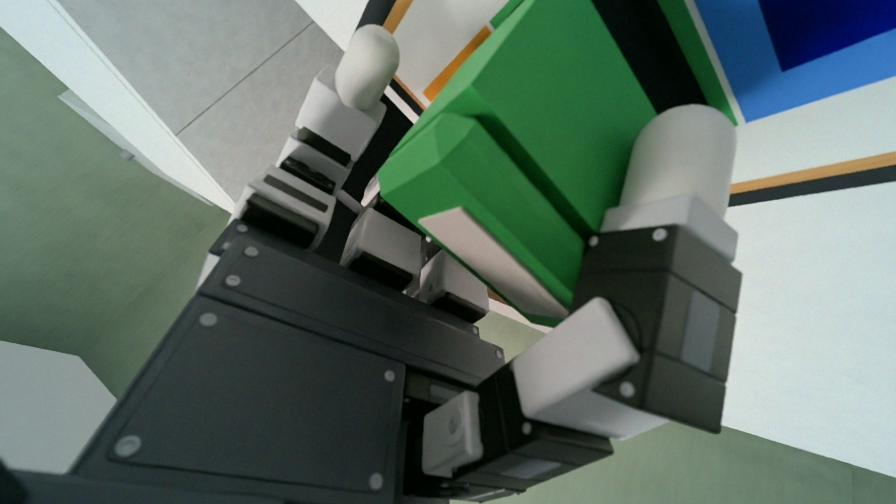

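Now open further slowly.

>>> {"method": "move", "body": {
  "arm1": {"joints":{"hand_thumb_mcp":0.28,"hand_index_mcp":0.88,"hand_middle_mcp":0.88}}
}}

>>> {"method": "move", "body": {
  "arm1": {"joints":{"hand_thumb_mcp":0.45,"hand_index_mcp":1.0,"hand_middle_mcp":1.0}},
  "cameras": ["arm1_cam_wrist"]
}}

>>> {"method": "zoom_image", "body": {
  "camera": "arm1_cam_wrist",
  "region": [380, 0, 884, 340]
}}

Scene clock: 1392.10 s.
Joint torques (N m): arm1=[-0.03 -15.97 4.6 -0.75 -0.14 -0.17] | arm2=[-0.21 -5.66 6.89 0.09 0.01 0.22] | arm3=[-0.85 -2.14 8.13 3 -0.19 -0.05]
Heat: arm1: hottest joint3_rad 40 °C; arm2: hottest joint3_rad 37 °C; arm3: hottest joint3_rad 40 °C.
move: arm1 done
Joint velocities: within noise
arm1.joint_positions: joint1_rad=-0.007 joint2_rad=+2.018 joint3_rad=+1.494 joint4_rad=-1.612 joint5_rad=-0.138 joint6_rad=-0.109 hand_index_mcp=+0.869 hand_index_abd=-0.003 hand_index_pip=-0.993 hand_index_dip=+0.144 hand_middle_mcp=+0.869 hand_middle_abd=+0.000 hand_middle_pip=-0.993 hand_middle_dip=+0.145 hand_ring_mcp=+0.993 hand_ring_abd=+0.001 hand_ring_pip=-0.936 hand_ring_dip=+0.603 hand_thumb_cmc=-0.650 hand_thumb_axl=+0.678 hand_thumb_mcp=+0.273 hand_thumb_ipl=-0.348 hand_current_limit=+0.400 hand_speed=-0.850
arm1.joint_status: all done
arm1.hand_state: goal,goal,goal,goal,goal,goal,goal,goal,goal,goal,goal,goal,goal,goal,goal,goal
arm1.index_mcp_current_ma: -11
arm1.index_abd_current_ma: -1
arm1.index_pip_current_ma: 6
arm1.index_dip_current_ma: -1
arm1.middle_mcp_current_ma: -12
arm1.middle_abd_current_ma: 0
arm1.middle_pip_current_ma: 6
arm1.middle_dip_current_ma: 0
arm1.ring_mcp_current_ma: -6
arm1.ring_abd_current_ma: 0
arm1.ring_pip_current_ma: 4
arm1.ring_dip_current_ma: 1
arm1.thumb_cmc_current_ma: 5
arm1.thumb_axl_current_ma: 0
arm1.thumb_mcp_current_ma: -9
arm1.thumb_ipl_current_ma: 1
arm1.hand_goal_index_mcp: 0.880
arm1.hand_goal_index_abd: 0.000
arm1.hand_goal_index_pip: -1.000
arm1.hand_goal_index_dip: 0.146
arm1.hand_goal_middle_mcp: 0.880
arm1.hand_goal_middle_abd: 0.000
arm1.hand_goal_middle_pip: -1.000
arm1.hand_goal_middle_dip: 0.146
arm1.hand_goal_ring_mcp: 1.000
arm1.hand_goal_ring_abd: 0.000
arm1.hand_goal_ring_pip: -0.942
arm1.hand_goal_ring_dip: 0.600
arm1.hand_goal_thumb_cmc: -0.656
arm1.hand_goal_thumb_axl: 0.678
arm1.hand_goal_thumb_mcp: 0.280
arm1.hand_goal_thumb_ipl: -0.350
arm1.hand: x=-0.7540 y=+1.0921 z=+0.8400 quat_wxyz=(+0.135, -0.698, +0.657, -0.252) (m; scene frame)
arm1.hand_target: x=-0.7525 y=+1.0955 z=+0.8361 quat_wxyz=(+0.135, -0.698, +0.656, -0.254) (m; scene frame)
arm1.hand_status: not commanded
arm2, arm3: as last shown
pictures: none

Scene clock: 1392.93 s.
Joint torques (N m): arm1=[-0.03 -15.97 4.6 -0.76 -0.14 -0.18] | arm2=[-0.15 -5.54 6.93 0.1 0.03 0.21] | arm3=[-0.56 -2.84 8.1 2.91 -0.13 -0.07]
Heat: arm1: hottest joint3_rad 40 °C; arm2: hottest joint3_rad 37 °C; arm3: hottest joint3_rad 40 °C.
move: arm1 done
Joint velocities: within noise
arm1.joint_positions: joint1_rad=-0.007 joint2_rad=+2.018 joint3_rad=+1.494 joint4_rad=-1.612 joint5_rad=-0.138 joint6_rad=-0.109 hand_index_mcp=+0.988 hand_index_abd=-0.003 hand_index_pip=-0.993 hand_index_dip=+0.144 hand_middle_mcp=+0.987 hand_middle_abd=+0.000 hand_middle_pip=-0.993 hand_middle_dip=+0.145 hand_ring_mcp=+0.993 hand_ring_abd=+0.001 hand_ring_pip=-0.936 hand_ring_dip=+0.603 hand_thumb_cmc=-0.650 hand_thumb_axl=+0.678 hand_thumb_mcp=+0.442 hand_thumb_ipl=-0.349 hand_current_limit=+0.400 hand_speed=-0.850
arm1.joint_status: all done
arm1.hand_state: goal,goal,goal,goal,goal,goal,goal,goal,goal,goal,goal,goal,goal,goal,goal,goal
arm1.index_mcp_current_ma: -14
arm1.index_abd_current_ma: -1
arm1.index_pip_current_ma: 6
arm1.index_dip_current_ma: -1
arm1.middle_mcp_current_ma: -15
arm1.middle_abd_current_ma: 0
arm1.middle_pip_current_ma: 6
arm1.middle_dip_current_ma: 0
arm1.ring_mcp_current_ma: -6
arm1.ring_abd_current_ma: 0
arm1.ring_pip_current_ma: 4
arm1.ring_dip_current_ma: 1
arm1.thumb_cmc_current_ma: 5
arm1.thumb_axl_current_ma: 0
arm1.thumb_mcp_current_ma: -11
arm1.thumb_ipl_current_ma: 1
arm1.hand_goal_index_mcp: 1.000
arm1.hand_goal_index_abd: 0.000
arm1.hand_goal_index_pip: -1.000
arm1.hand_goal_index_dip: 0.146
arm1.hand_goal_middle_mcp: 1.000
arm1.hand_goal_middle_abd: 0.000
arm1.hand_goal_middle_pip: -1.000
arm1.hand_goal_middle_dip: 0.146
arm1.hand_goal_ring_mcp: 1.000
arm1.hand_goal_ring_abd: 0.000
arm1.hand_goal_ring_pip: -0.942
arm1.hand_goal_ring_dip: 0.600
arm1.hand_goal_thumb_cmc: -0.656
arm1.hand_goal_thumb_axl: 0.678
arm1.hand_goal_thumb_mcp: 0.450
arm1.hand_goal_thumb_ipl: -0.350
arm1.hand: x=-0.7540 y=+1.0921 z=+0.8400 quat_wxyz=(+0.135, -0.698, +0.657, -0.252) (m; scene frame)
arm1.hand_target: x=-0.7525 y=+1.0955 z=+0.8361 quat_wxyz=(+0.135, -0.698, +0.656, -0.254) (m; scene frame)
arm1.hand_status: not commanded
arm2, arm3: as last shown
pictures: arm1_cam_wrist
camera_calibration:
arm1_cam_wrist: T_world_to_cam=[[-0.530144, 0.714809, -0.456064, -0.764528], [0.113113, 0.592684, 0.797453, -1.27166], [0.840329, 0.371178, -0.395063, 0.685187], [0, 0, 0, 1]] pos_world=[-0.837251, 1.04586, 0.936107]

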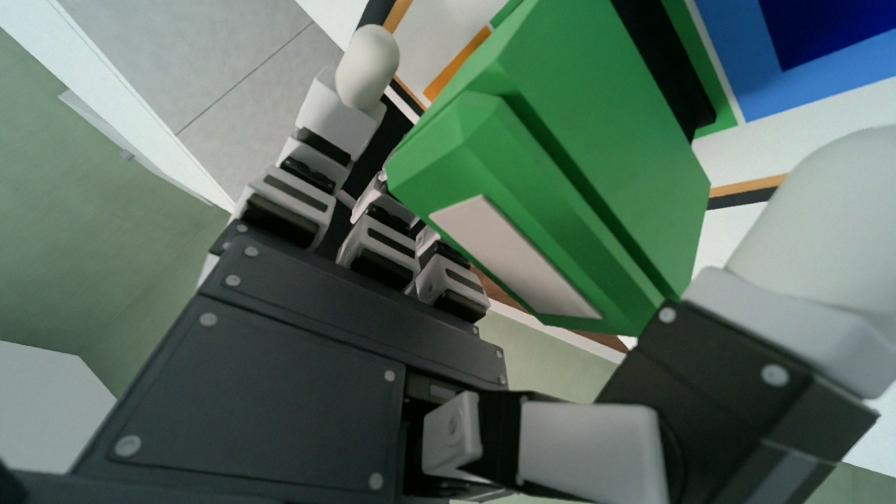

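Scaled by 1.000.

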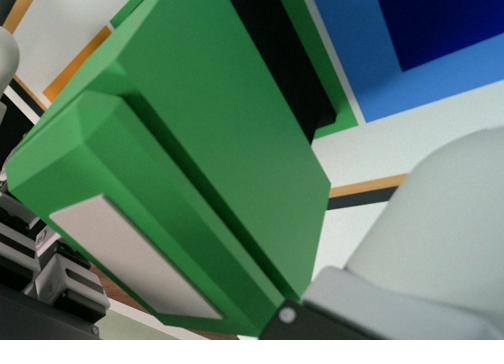

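>>> {"method": "move", "body": {
  "arm1": {"joints":{"hand_speed":-0.6,"hand_thumb_mcp":0.75,"hand_thumb_ipl":-0.1}}
}}

>>> {"method": "move", "body": {
  "arm1": {"target":[-0.755,1.0955,0.88,0.135,-0.698,0.656,-0.254],"speed":0.06},
  "cameras": ["arm1_cam_wrist"]
}}

Scene clock: 1397.87 s.
Joint torques (N m): arm1=[-0.03 -15.97 4.6 -0.77 -0.14 -0.17] | arm2=[-0.21 -5.83 6.9 0.09 0.01 0.22] | arm3=[-0.73 -2.73 8.13 3.08 -0.19 0.02]
Heat: arm1: hottest joint3_rad 40 °C; arm2: hottest joint3_rad 37 °C; arm3: hottest joint3_rad 40 °C.
move: arm1 done
Joint velocities: within noise
arm1.joint_positions: joint1_rad=-0.007 joint2_rad=+2.018 joint3_rad=+1.494 joint4_rad=-1.612 joint5_rad=-0.138 joint6_rad=-0.109 hand_index_mcp=+0.988 hand_index_abd=-0.003 hand_index_pip=-0.993 hand_index_dip=+0.144 hand_middle_mcp=+0.987 hand_middle_abd=+0.000 hand_middle_pip=-0.993 hand_middle_dip=+0.145 hand_ring_mcp=+0.993 hand_ring_abd=+0.001 hand_ring_pip=-0.936 hand_ring_dip=+0.603 hand_thumb_cmc=-0.650 hand_thumb_axl=+0.678 hand_thumb_mcp=+0.741 hand_thumb_ipl=-0.104 hand_current_limit=+0.400 hand_speed=-0.600
arm1.joint_status: all done
arm1.hand_state: goal,goal,goal,goal,goal,goal,goal,goal,goal,goal,goal,goal,goal,goal,goal,goal
arm1.index_mcp_current_ma: -14
arm1.index_abd_current_ma: -1
arm1.index_pip_current_ma: 6
arm1.index_dip_current_ma: -1
arm1.middle_mcp_current_ma: -15
arm1.middle_abd_current_ma: 0
arm1.middle_pip_current_ma: 6
arm1.middle_dip_current_ma: 0
arm1.ring_mcp_current_ma: -6
arm1.ring_abd_current_ma: 0
arm1.ring_pip_current_ma: 4
arm1.ring_dip_current_ma: 1
arm1.thumb_cmc_current_ma: 5
arm1.thumb_axl_current_ma: 0
arm1.thumb_mcp_current_ma: -12
arm1.thumb_ipl_current_ma: -3
arm1.hand_goal_index_mcp: 1.000
arm1.hand_goal_index_abd: 0.000
arm1.hand_goal_index_pip: -1.000
arm1.hand_goal_index_dip: 0.146
arm1.hand_goal_middle_mcp: 1.000
arm1.hand_goal_middle_abd: 0.000
arm1.hand_goal_middle_pip: -1.000
arm1.hand_goal_middle_dip: 0.146
arm1.hand_goal_ring_mcp: 1.000
arm1.hand_goal_ring_abd: 0.000
arm1.hand_goal_ring_pip: -0.942
arm1.hand_goal_ring_dip: 0.600
arm1.hand_goal_thumb_cmc: -0.656
arm1.hand_goal_thumb_axl: 0.678
arm1.hand_goal_thumb_mcp: 0.750
arm1.hand_goal_thumb_ipl: -0.100
arm1.hand: x=-0.7540 y=+1.0921 z=+0.8400 quat_wxyz=(+0.135, -0.698, +0.657, -0.252) (m; scene frame)
arm1.hand_target: x=-0.7525 y=+1.0955 z=+0.8361 quat_wxyz=(+0.135, -0.698, +0.656, -0.254) (m; scene frame)
arm1.hand_status: not commanded
arm2, arm3: as last shown
pictures: none

Scene clock: 1399.20 s.
Joint torques (N m): arm1=[0.03 -18.02 7.91 -1.66 -0.11 -0.17] | arm2=[-0.21 -5.6 6.86 0.13 0.02 0.2] | arm3=[-0.44 -2.96 8.27 3.11 -0.25 -0.02]
Heat: arm1: hottest joint3_rad 40 °C; arm2: hottest joint3_rad 37 °C; arm3: hottest joint3_rad 40 °C.
move: arm1 off_target
Joint velocities: within noise
arm1.joint_positions: joint1_rad=-0.007 joint2_rad=+1.997 joint3_rad=+1.494 joint4_rad=-1.689 joint5_rad=-0.138 joint6_rad=-0.109 hand_index_mcp=+0.988 hand_index_abd=-0.003 hand_index_pip=-0.993 hand_index_dip=+0.144 hand_middle_mcp=+0.987 hand_middle_abd=+0.000 hand_middle_pip=-0.993 hand_middle_dip=+0.145 hand_ring_mcp=+0.993 hand_ring_abd=+0.001 hand_ring_pip=-0.936 hand_ring_dip=+0.603 hand_thumb_cmc=-0.650 hand_thumb_axl=+0.678 hand_thumb_mcp=+0.741 hand_thumb_ipl=-0.104 hand_current_limit=+0.400 hand_speed=-0.600
arm1.joint_status: not commanded
arm1.hand_state: goal,goal,goal,goal,goal,goal,goal,goal,goal,goal,goal,goal,goal,goal,goal,goal
arm1.index_mcp_current_ma: -14
arm1.index_abd_current_ma: -1
arm1.index_pip_current_ma: 6
arm1.index_dip_current_ma: -1
arm1.middle_mcp_current_ma: -15
arm1.middle_abd_current_ma: 0
arm1.middle_pip_current_ma: 6
arm1.middle_dip_current_ma: 0
arm1.ring_mcp_current_ma: -6
arm1.ring_abd_current_ma: 0
arm1.ring_pip_current_ma: 4
arm1.ring_dip_current_ma: 1
arm1.thumb_cmc_current_ma: 5
arm1.thumb_axl_current_ma: 0
arm1.thumb_mcp_current_ma: -12
arm1.thumb_ipl_current_ma: -3
arm1.hand_goal_index_mcp: 1.000
arm1.hand_goal_index_abd: 0.000
arm1.hand_goal_index_pip: -1.000
arm1.hand_goal_index_dip: 0.146
arm1.hand_goal_middle_mcp: 1.000
arm1.hand_goal_middle_abd: 0.000
arm1.hand_goal_middle_pip: -1.000
arm1.hand_goal_middle_dip: 0.146
arm1.hand_goal_ring_mcp: 1.000
arm1.hand_goal_ring_abd: 0.000
arm1.hand_goal_ring_pip: -0.942
arm1.hand_goal_ring_dip: 0.600
arm1.hand_goal_thumb_cmc: -0.656
arm1.hand_goal_thumb_axl: 0.678
arm1.hand_goal_thumb_mcp: 0.750
arm1.hand_goal_thumb_ipl: -0.100
arm1.hand: x=-0.7371 y=+1.0919 z=+0.8551 quat_wxyz=(+0.153, -0.691, +0.652, -0.271) (m; scene frame)
arm1.hand_target: x=-0.7541 y=+1.0955 z=+0.8801 quat_wxyz=(+0.135, -0.698, +0.656, -0.254) (m; scene frame)
arm1.hand_status: off_target (0.031 m and 3.1 deg from the pose sent, 0.040 m and 0.3 deg at the start; a joint's target at an end of its range on 8 of 40 steps)
arm2, arm3: as last shown
pictures: arm1_cam_wrist
camera_calibration:
arm1_cam_wrist: T_world_to_cam=[[-0.503708, 0.714608, -0.485399, -0.703808], [0.0682894, 0.593067, 0.802252, -1.32324], [0.86117, 0.370953, -0.347533, 0.651997], [0, 0, 0, 1]] pos_world=[-0.825631, 1.04586, 0.946535]

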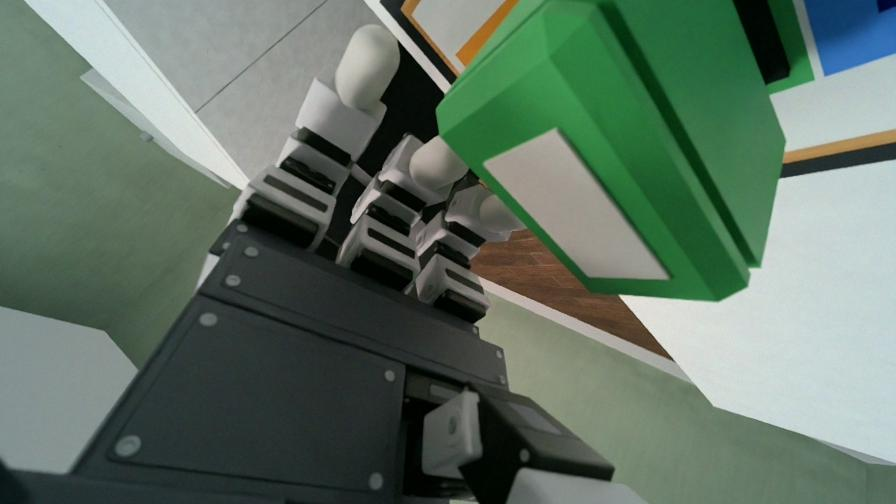

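>>> {"method": "move", "body": {
  "arm1": {"target":[-0.77,1.09,0.98,0.135,-0.698,0.656,-0.254],"speed":0.12}
}}

>>> {"method": "move", "body": {
  "arm1": {"target":[-0.83,1.09,1.12,0,0.7071,-0.7071,0],"speed":0.2,"joints":{"hand_thumb_cmc":0.71,"hand_thumb_mcp":0.226,"hand_thumb_ipl":0.168}}
}}

>>> {"method": "move", "body": {
  "arm1": {"target":[-0.849,1.0975,1.09,0,0.7071,-0.7071,0],"speed":0.1,"joints":{"hand_index_mcp":0.754,"hand_middle_mcp":0.754,"hand_index_pip":0.578,"hand_middle_pip":0.578,"hand_index_dip":0.696,"hand_middle_dip":0.696,"hand_ring_mcp":1.0,"hand_ring_pip":0.578,"hand_ring_dip":0.696,"hand_current_limit":0.78}},
  "cameras": ["arm1_cam_wrist","room_a"]
}}

Scene clock: 1405.23 s.
Joint torques (N m): arm1=[1.08 -16.44 9.5 -1.16 -0.31 0.02] | arm2=[-0.38 -5.66 6.84 0.08 0.01 0.22] | arm3=[-0.73 -2.55 8.18 2.91 -0.17 -0.07]
Heat: arm1: hottest joint3_rad 40 °C; arm2: hottest joint3_rad 37 °C; arm3: hottest joint3_rad 40 °C.
move: arm1 off_target
Joint velocities: within noise
arm1.joint_positions: joint1_rad=-0.007 joint2_rad=+1.806 joint3_rad=+1.501 joint4_rad=-1.693 joint5_rad=-0.141 joint6_rad=-0.088 hand_index_mcp=+0.989 hand_index_abd=-0.003 hand_index_pip=-0.993 hand_index_dip=+0.144 hand_middle_mcp=+0.989 hand_middle_abd=+0.000 hand_middle_pip=-0.993 hand_middle_dip=+0.145 hand_ring_mcp=+0.993 hand_ring_abd=+0.001 hand_ring_pip=-0.936 hand_ring_dip=+0.603 hand_thumb_cmc=-0.650 hand_thumb_axl=+0.678 hand_thumb_mcp=+0.741 hand_thumb_ipl=-0.104 hand_current_limit=+0.400 hand_speed=-0.600
arm1.joint_status: not commanded
arm1.hand_state: goal,goal,goal,goal,goal,goal,goal,goal,goal,goal,goal,goal,goal,goal,goal,goal
arm1.index_mcp_current_ma: -12
arm1.index_abd_current_ma: -1
arm1.index_pip_current_ma: 6
arm1.index_dip_current_ma: -1
arm1.middle_mcp_current_ma: -12
arm1.middle_abd_current_ma: 0
arm1.middle_pip_current_ma: 6
arm1.middle_dip_current_ma: 0
arm1.ring_mcp_current_ma: -6
arm1.ring_abd_current_ma: 0
arm1.ring_pip_current_ma: 4
arm1.ring_dip_current_ma: 1
arm1.thumb_cmc_current_ma: 4
arm1.thumb_axl_current_ma: 0
arm1.thumb_mcp_current_ma: -12
arm1.thumb_ipl_current_ma: -3
arm1.hand_goal_index_mcp: 1.000
arm1.hand_goal_index_abd: 0.000
arm1.hand_goal_index_pip: -1.000
arm1.hand_goal_index_dip: 0.146
arm1.hand_goal_middle_mcp: 1.000
arm1.hand_goal_middle_abd: 0.000
arm1.hand_goal_middle_pip: -1.000
arm1.hand_goal_middle_dip: 0.146
arm1.hand_goal_ring_mcp: 1.000
arm1.hand_goal_ring_abd: 0.000
arm1.hand_goal_ring_pip: -0.942
arm1.hand_goal_ring_dip: 0.600
arm1.hand_goal_thumb_cmc: -0.656
arm1.hand_goal_thumb_axl: 0.678
arm1.hand_goal_thumb_mcp: 0.750
arm1.hand_goal_thumb_ipl: -0.100
arm1.hand: x=-0.7524 y=+1.0933 z=+0.9508 quat_wxyz=(+0.091, -0.706, +0.672, -0.202) (m; scene frame)
arm1.hand_target: x=-0.7683 y=+1.0899 z=+0.9794 quat_wxyz=(+0.071, -0.711, +0.675, -0.181) (m; scene frame)
arm1.hand_status: off_target (0.034 m and 8.0 deg from the pose sent, 0.129 m and 3.1 deg at the start; a joint's target at an end of its range on 45 of 45 steps)
arm2, arm3: as last shown
pictures: none

Scene clock: 1406.93 s.
Joint torques (N m): arm1=[1.03 -15.68 11.04 0.21 0.1 0.07] | arm2=[-0.15 -5.83 6.86 0.09 0.02 0.22] | arm3=[-0.91 -2.67 8.25 3.03 -0.2 -0.04]
Heat: arm1: hottest joint3_rad 40 °C; arm2: hottest joint3_rad 37 °C; arm3: hottest joint3_rad 40 °C.
move: arm1 off_target
Joint velocities: within noise
arm1.joint_positions: joint1_rad=+0.056 joint2_rad=+1.686 joint3_rad=+1.668 joint4_rad=-1.637 joint5_rad=-0.003 joint6_rad=+0.052 hand_index_mcp=+0.993 hand_index_abd=-0.003 hand_index_pip=-0.993 hand_index_dip=+0.144 hand_middle_mcp=+0.993 hand_middle_abd=+0.000 hand_middle_pip=-0.993 hand_middle_dip=+0.145 hand_ring_mcp=+0.994 hand_ring_abd=+0.001 hand_ring_pip=-0.936 hand_ring_dip=+0.603 hand_thumb_cmc=+0.705 hand_thumb_axl=+0.678 hand_thumb_mcp=+0.224 hand_thumb_ipl=+0.164 hand_current_limit=+0.400 hand_speed=-0.600
arm1.joint_status: all done
arm1.hand_state: goal,goal,goal,goal,goal,goal,goal,goal,goal,goal,goal,goal,goal,goal,goal,goal
arm1.index_mcp_current_ma: -6
arm1.index_abd_current_ma: -1
arm1.index_pip_current_ma: 6
arm1.index_dip_current_ma: -1
arm1.middle_mcp_current_ma: -6
arm1.middle_abd_current_ma: 0
arm1.middle_pip_current_ma: 6
arm1.middle_dip_current_ma: 0
arm1.ring_mcp_current_ma: -5
arm1.ring_abd_current_ma: 0
arm1.ring_pip_current_ma: 4
arm1.ring_dip_current_ma: 1
arm1.thumb_cmc_current_ma: -3
arm1.thumb_axl_current_ma: 0
arm1.thumb_mcp_current_ma: -1
arm1.thumb_ipl_current_ma: -3
arm1.hand_goal_index_mcp: 1.000
arm1.hand_goal_index_abd: 0.000
arm1.hand_goal_index_pip: -1.000
arm1.hand_goal_index_dip: 0.146
arm1.hand_goal_middle_mcp: 1.000
arm1.hand_goal_middle_abd: 0.000
arm1.hand_goal_middle_pip: -1.000
arm1.hand_goal_middle_dip: 0.146
arm1.hand_goal_ring_mcp: 1.000
arm1.hand_goal_ring_abd: 0.000
arm1.hand_goal_ring_pip: -0.942
arm1.hand_goal_ring_dip: 0.600
arm1.hand_goal_thumb_cmc: 0.710
arm1.hand_goal_thumb_axl: 0.678
arm1.hand_goal_thumb_mcp: 0.226
arm1.hand_goal_thumb_ipl: 0.168
arm1.hand: x=-0.8135 y=+1.0935 z=+1.0827 quat_wxyz=(+0.030, -0.707, +0.706, -0.029) (m; scene frame)
arm1.hand_target: x=-0.8277 y=+1.0901 z=+1.1201 quat_wxyz=(+0.000, -0.707, +0.707, +0.000) (m; scene frame)
arm1.hand_status: off_target (0.041 m and 4.8 deg from the pose sent, 0.186 m and 25.8 deg at the start)
arm2.joint_positions: joint1_rad=+1.431 joint2_rad=+1.115 joint3_rad=+0.940 joint4_rad=-1.399 joint5_rad=+0.003 joint6_rad=+0.196 hand_index_mcp=+0.620 hand_index_abd=-0.001 hand_index_pip=-0.550 hand_index_dip=+0.700 hand_middle_mcp=+0.620 hand_middle_abd=+0.000 hand_middle_pip=-0.550 hand_middle_dip=+0.699 hand_ring_mcp=+0.620 hand_ring_abd=+0.000 hand_ring_pip=-0.550 hand_ring_dip=+0.696 hand_thumb_cmc=-0.571 hand_thumb_axl=+0.676 hand_thumb_mcp=+0.092 hand_thumb_ipl=-0.628 hand_current_limit=+0.750 hand_speed=-0.700
arm2.joint_status: not commanded
arm2.hand_state: goal,goal,goal,goal,goal,goal,goal,goal,goal,goal,goal,goal,goal,goal,goal,goal
arm2.index_mcp_current_ma: 0
arm2.index_abd_current_ma: 0
arm2.index_pip_current_ma: 0
arm2.index_dip_current_ma: 1
arm2.middle_mcp_current_ma: 0
arm2.middle_abd_current_ma: 0
arm2.middle_pip_current_ma: 0
arm2.middle_dip_current_ma: 1
arm2.ring_mcp_current_ma: 0
arm2.ring_abd_current_ma: 0
arm2.ring_pip_current_ma: 0
arm2.ring_dip_current_ma: 0
arm2.thumb_cmc_current_ma: 0
arm2.thumb_axl_current_ma: 0
arm2.thumb_mcp_current_ma: -4
arm2.thumb_ipl_current_ma: 1
arm2.hand_goal_index_mcp: 0.620
arm2.hand_goal_index_abd: 0.000
arm2.hand_goal_index_pip: -0.550
arm2.hand_goal_index_dip: 0.696
arm2.hand_goal_middle_mcp: 0.620
arm2.hand_goal_middle_abd: 0.000
arm2.hand_goal_middle_pip: -0.550
arm2.hand_goal_middle_dip: 0.696
arm2.hand_goal_ring_mcp: 0.620
arm2.hand_goal_ring_abd: 0.000
arm2.hand_goal_ring_pip: -0.550
arm2.hand_goal_ring_dip: 0.696
arm2.hand_goal_thumb_cmc: -0.570
arm2.hand_goal_thumb_axl: 0.678
arm2.hand_goal_thumb_mcp: 0.100
arm2.hand_goal_thumb_ipl: -0.630
arm2.hand: x=-0.2771 y=+0.2847 z=+1.0426 quat_wxyz=(+0.000, +0.001, +1.000, +0.001) (m; scene frame)
arm2.hand_target: x=-0.2800 y=+0.2801 z=+1.0450 quat_wxyz=(+0.000, +0.000, +1.000, +0.000) (m; scene frame)
arm2.hand_status: not commanded
arm3.joint_positions: joint1_rad=+0.309 joint2_rad=+0.926 joint3_rad=+0.271 joint4_rad=+0.150 joint5_rad=-0.370 joint6_rad=-0.208 hand_index_mcp=+0.759 hand_index_abd=+0.001 hand_index_pip=+0.577 hand_index_dip=+0.696 hand_middle_mcp=+0.759 hand_middle_abd=+0.001 hand_middle_pip=+0.577 hand_middle_dip=+0.696 hand_ring_mcp=+0.760 hand_ring_abd=+0.001 hand_ring_pip=+0.577 hand_ring_dip=+0.696 hand_thumb_cmc=+0.719 hand_thumb_axl=+0.677 hand_thumb_mcp=+0.225 hand_thumb_ipl=+0.168 hand_current_limit=+0.400 hand_speed=-0.600
arm3.joint_status: not commanded
arm3.hand_state: goal,goal,goal,goal,goal,goal,goal,goal,goal,goal,goal,goal,goal,goal,goal,goal
arm3.index_mcp_current_ma: 2
arm3.index_abd_current_ma: 0
arm3.index_pip_current_ma: 0
arm3.index_dip_current_ma: 0
arm3.middle_mcp_current_ma: 2
arm3.middle_abd_current_ma: 0
arm3.middle_pip_current_ma: 0
arm3.middle_dip_current_ma: 0
arm3.ring_mcp_current_ma: 2
arm3.ring_abd_current_ma: 0
arm3.ring_pip_current_ma: 0
arm3.ring_dip_current_ma: 0
arm3.thumb_cmc_current_ma: 2
arm3.thumb_axl_current_ma: 0
arm3.thumb_mcp_current_ma: 0
arm3.thumb_ipl_current_ma: 0
arm3.hand_goal_index_mcp: 0.754
arm3.hand_goal_index_abd: 0.000
arm3.hand_goal_index_pip: 0.576
arm3.hand_goal_index_dip: 0.696
arm3.hand_goal_middle_mcp: 0.754
arm3.hand_goal_middle_abd: 0.000
arm3.hand_goal_middle_pip: 0.576
arm3.hand_goal_middle_dip: 0.696
arm3.hand_goal_ring_mcp: 0.754
arm3.hand_goal_ring_abd: 0.000
arm3.hand_goal_ring_pip: 0.576
arm3.hand_goal_ring_dip: 0.696
arm3.hand_goal_thumb_cmc: 0.714
arm3.hand_goal_thumb_axl: 0.678
arm3.hand_goal_thumb_mcp: 0.226
arm3.hand_goal_thumb_ipl: 0.168
arm3.hand: x=+0.6566 y=-0.6347 z=+0.9960 quat_wxyz=(+0.049, +0.069, +0.849, +0.522) (m; scene frame)
arm3.hand_target: x=+0.6600 y=-0.6374 z=+0.9905 quat_wxyz=(+0.048, +0.077, +0.849, +0.521) (m; scene frame)
arm3.hand_status: not commanded
pictures: none

Scene clock: 1408.50 s.
Joint torques (N m): arm1=[-0.03 -14.92 10.22 0.34 0.11 -0.13] | arm2=[-0.26 -5.77 6.86 0.06 0.01 0.21] | arm3=[-0.44 -2.84 8.35 3.12 -0.21 -0.01]
Heat: arm1: hottest joint3_rad 40 °C; arm2: hottest joint3_rad 37 °C; arm3: hottest joint3_rad 40 °C.
move: arm1 off_target
Joint velocities: within noise
arm1.joint_positions: joint1_rad=+0.054 joint2_rad=+1.720 joint3_rad=+1.668 joint4_rad=-1.577 joint5_rad=-0.002 joint6_rad=+0.052 hand_index_mcp=+0.755 hand_index_abd=-0.003 hand_index_pip=+0.574 hand_index_dip=+0.694 hand_middle_mcp=+0.755 hand_middle_abd=+0.000 hand_middle_pip=+0.574 hand_middle_dip=+0.694 hand_ring_mcp=+0.994 hand_ring_abd=+0.001 hand_ring_pip=+0.573 hand_ring_dip=+0.694 hand_thumb_cmc=+0.706 hand_thumb_axl=+0.678 hand_thumb_mcp=+0.224 hand_thumb_ipl=+0.164 hand_current_limit=+0.780 hand_speed=-0.600
arm1.joint_status: all done
arm1.hand_state: goal,goal,goal,goal,goal,goal,goal,goal,goal,goal,goal,goal,goal,goal,goal,goal
arm1.index_mcp_current_ma: 0
arm1.index_abd_current_ma: -1
arm1.index_pip_current_ma: -3
arm1.index_dip_current_ma: -1
arm1.middle_mcp_current_ma: 0
arm1.middle_abd_current_ma: 0
arm1.middle_pip_current_ma: -2
arm1.middle_dip_current_ma: -1
arm1.ring_mcp_current_ma: -5
arm1.ring_abd_current_ma: 0
arm1.ring_pip_current_ma: -3
arm1.ring_dip_current_ma: -1
arm1.thumb_cmc_current_ma: -2
arm1.thumb_axl_current_ma: 0
arm1.thumb_mcp_current_ma: -1
arm1.thumb_ipl_current_ma: -3
arm1.hand_goal_index_mcp: 0.754
arm1.hand_goal_index_abd: 0.000
arm1.hand_goal_index_pip: 0.578
arm1.hand_goal_index_dip: 0.696
arm1.hand_goal_middle_mcp: 0.754
arm1.hand_goal_middle_abd: 0.000
arm1.hand_goal_middle_pip: 0.578
arm1.hand_goal_middle_dip: 0.696
arm1.hand_goal_ring_mcp: 1.000
arm1.hand_goal_ring_abd: 0.000
arm1.hand_goal_ring_pip: 0.578
arm1.hand_goal_ring_dip: 0.696
arm1.hand_goal_thumb_cmc: 0.710
arm1.hand_goal_thumb_axl: 0.678
arm1.hand_goal_thumb_mcp: 0.226
arm1.hand_goal_thumb_ipl: 0.168
arm1.hand: x=-0.8321 y=+1.0938 z=+1.0671 quat_wxyz=(+0.021, -0.707, +0.707, -0.020) (m; scene frame)
arm1.hand_target: x=-0.8476 y=+1.0974 z=+1.0902 quat_wxyz=(+0.000, -0.707, +0.707, +0.000) (m; scene frame)
arm1.hand_status: off_target (0.029 m and 3.3 deg from the pose sent, 0.036 m and 4.8 deg at the start)
arm2, arm3: as last shown
pictures: arm1_cam_wrist, room_a
camera_calibration:
arm1_cam_wrist: T_world_to_cam=[[-0.614032, 0.788539, -0.0342139, -1.30424], [0.528841, 0.443211, 0.723803, -0.856964], [0.585911, 0.426344, -0.689158, 0.881634], [0, 0, 0, 1]] pos_world=[-0.864204, 1.03238, 1.18324]

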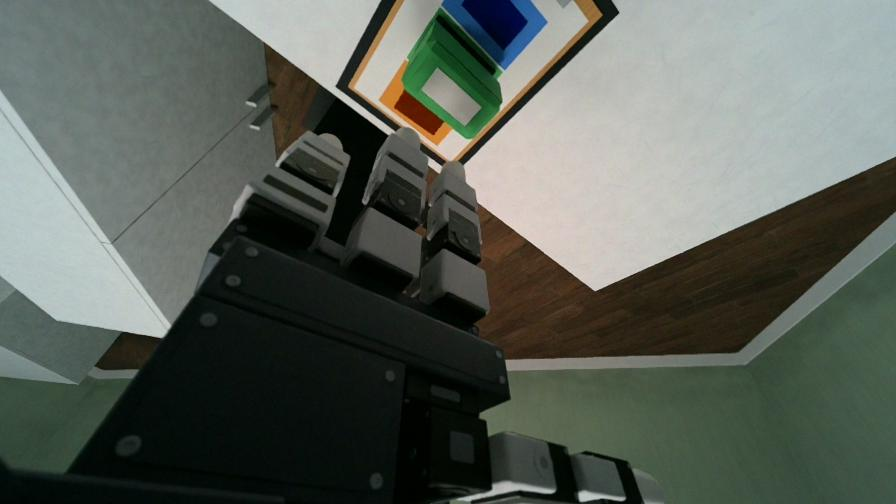

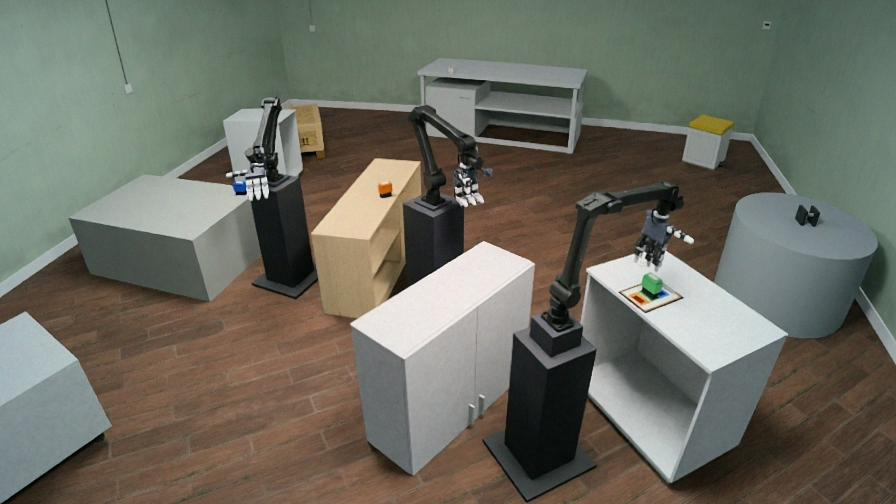

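>>> {"method": "zoom_image", "body": {
  "camera": "arm1_cam_wrist",
  "region": [320, 0, 660, 200]
}}

Scaled by 1.482 from the camera's 896x504 image, which has a finer 1280x720 frame.

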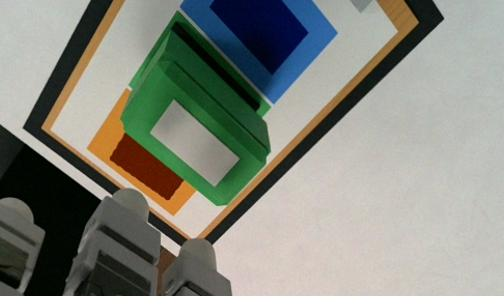

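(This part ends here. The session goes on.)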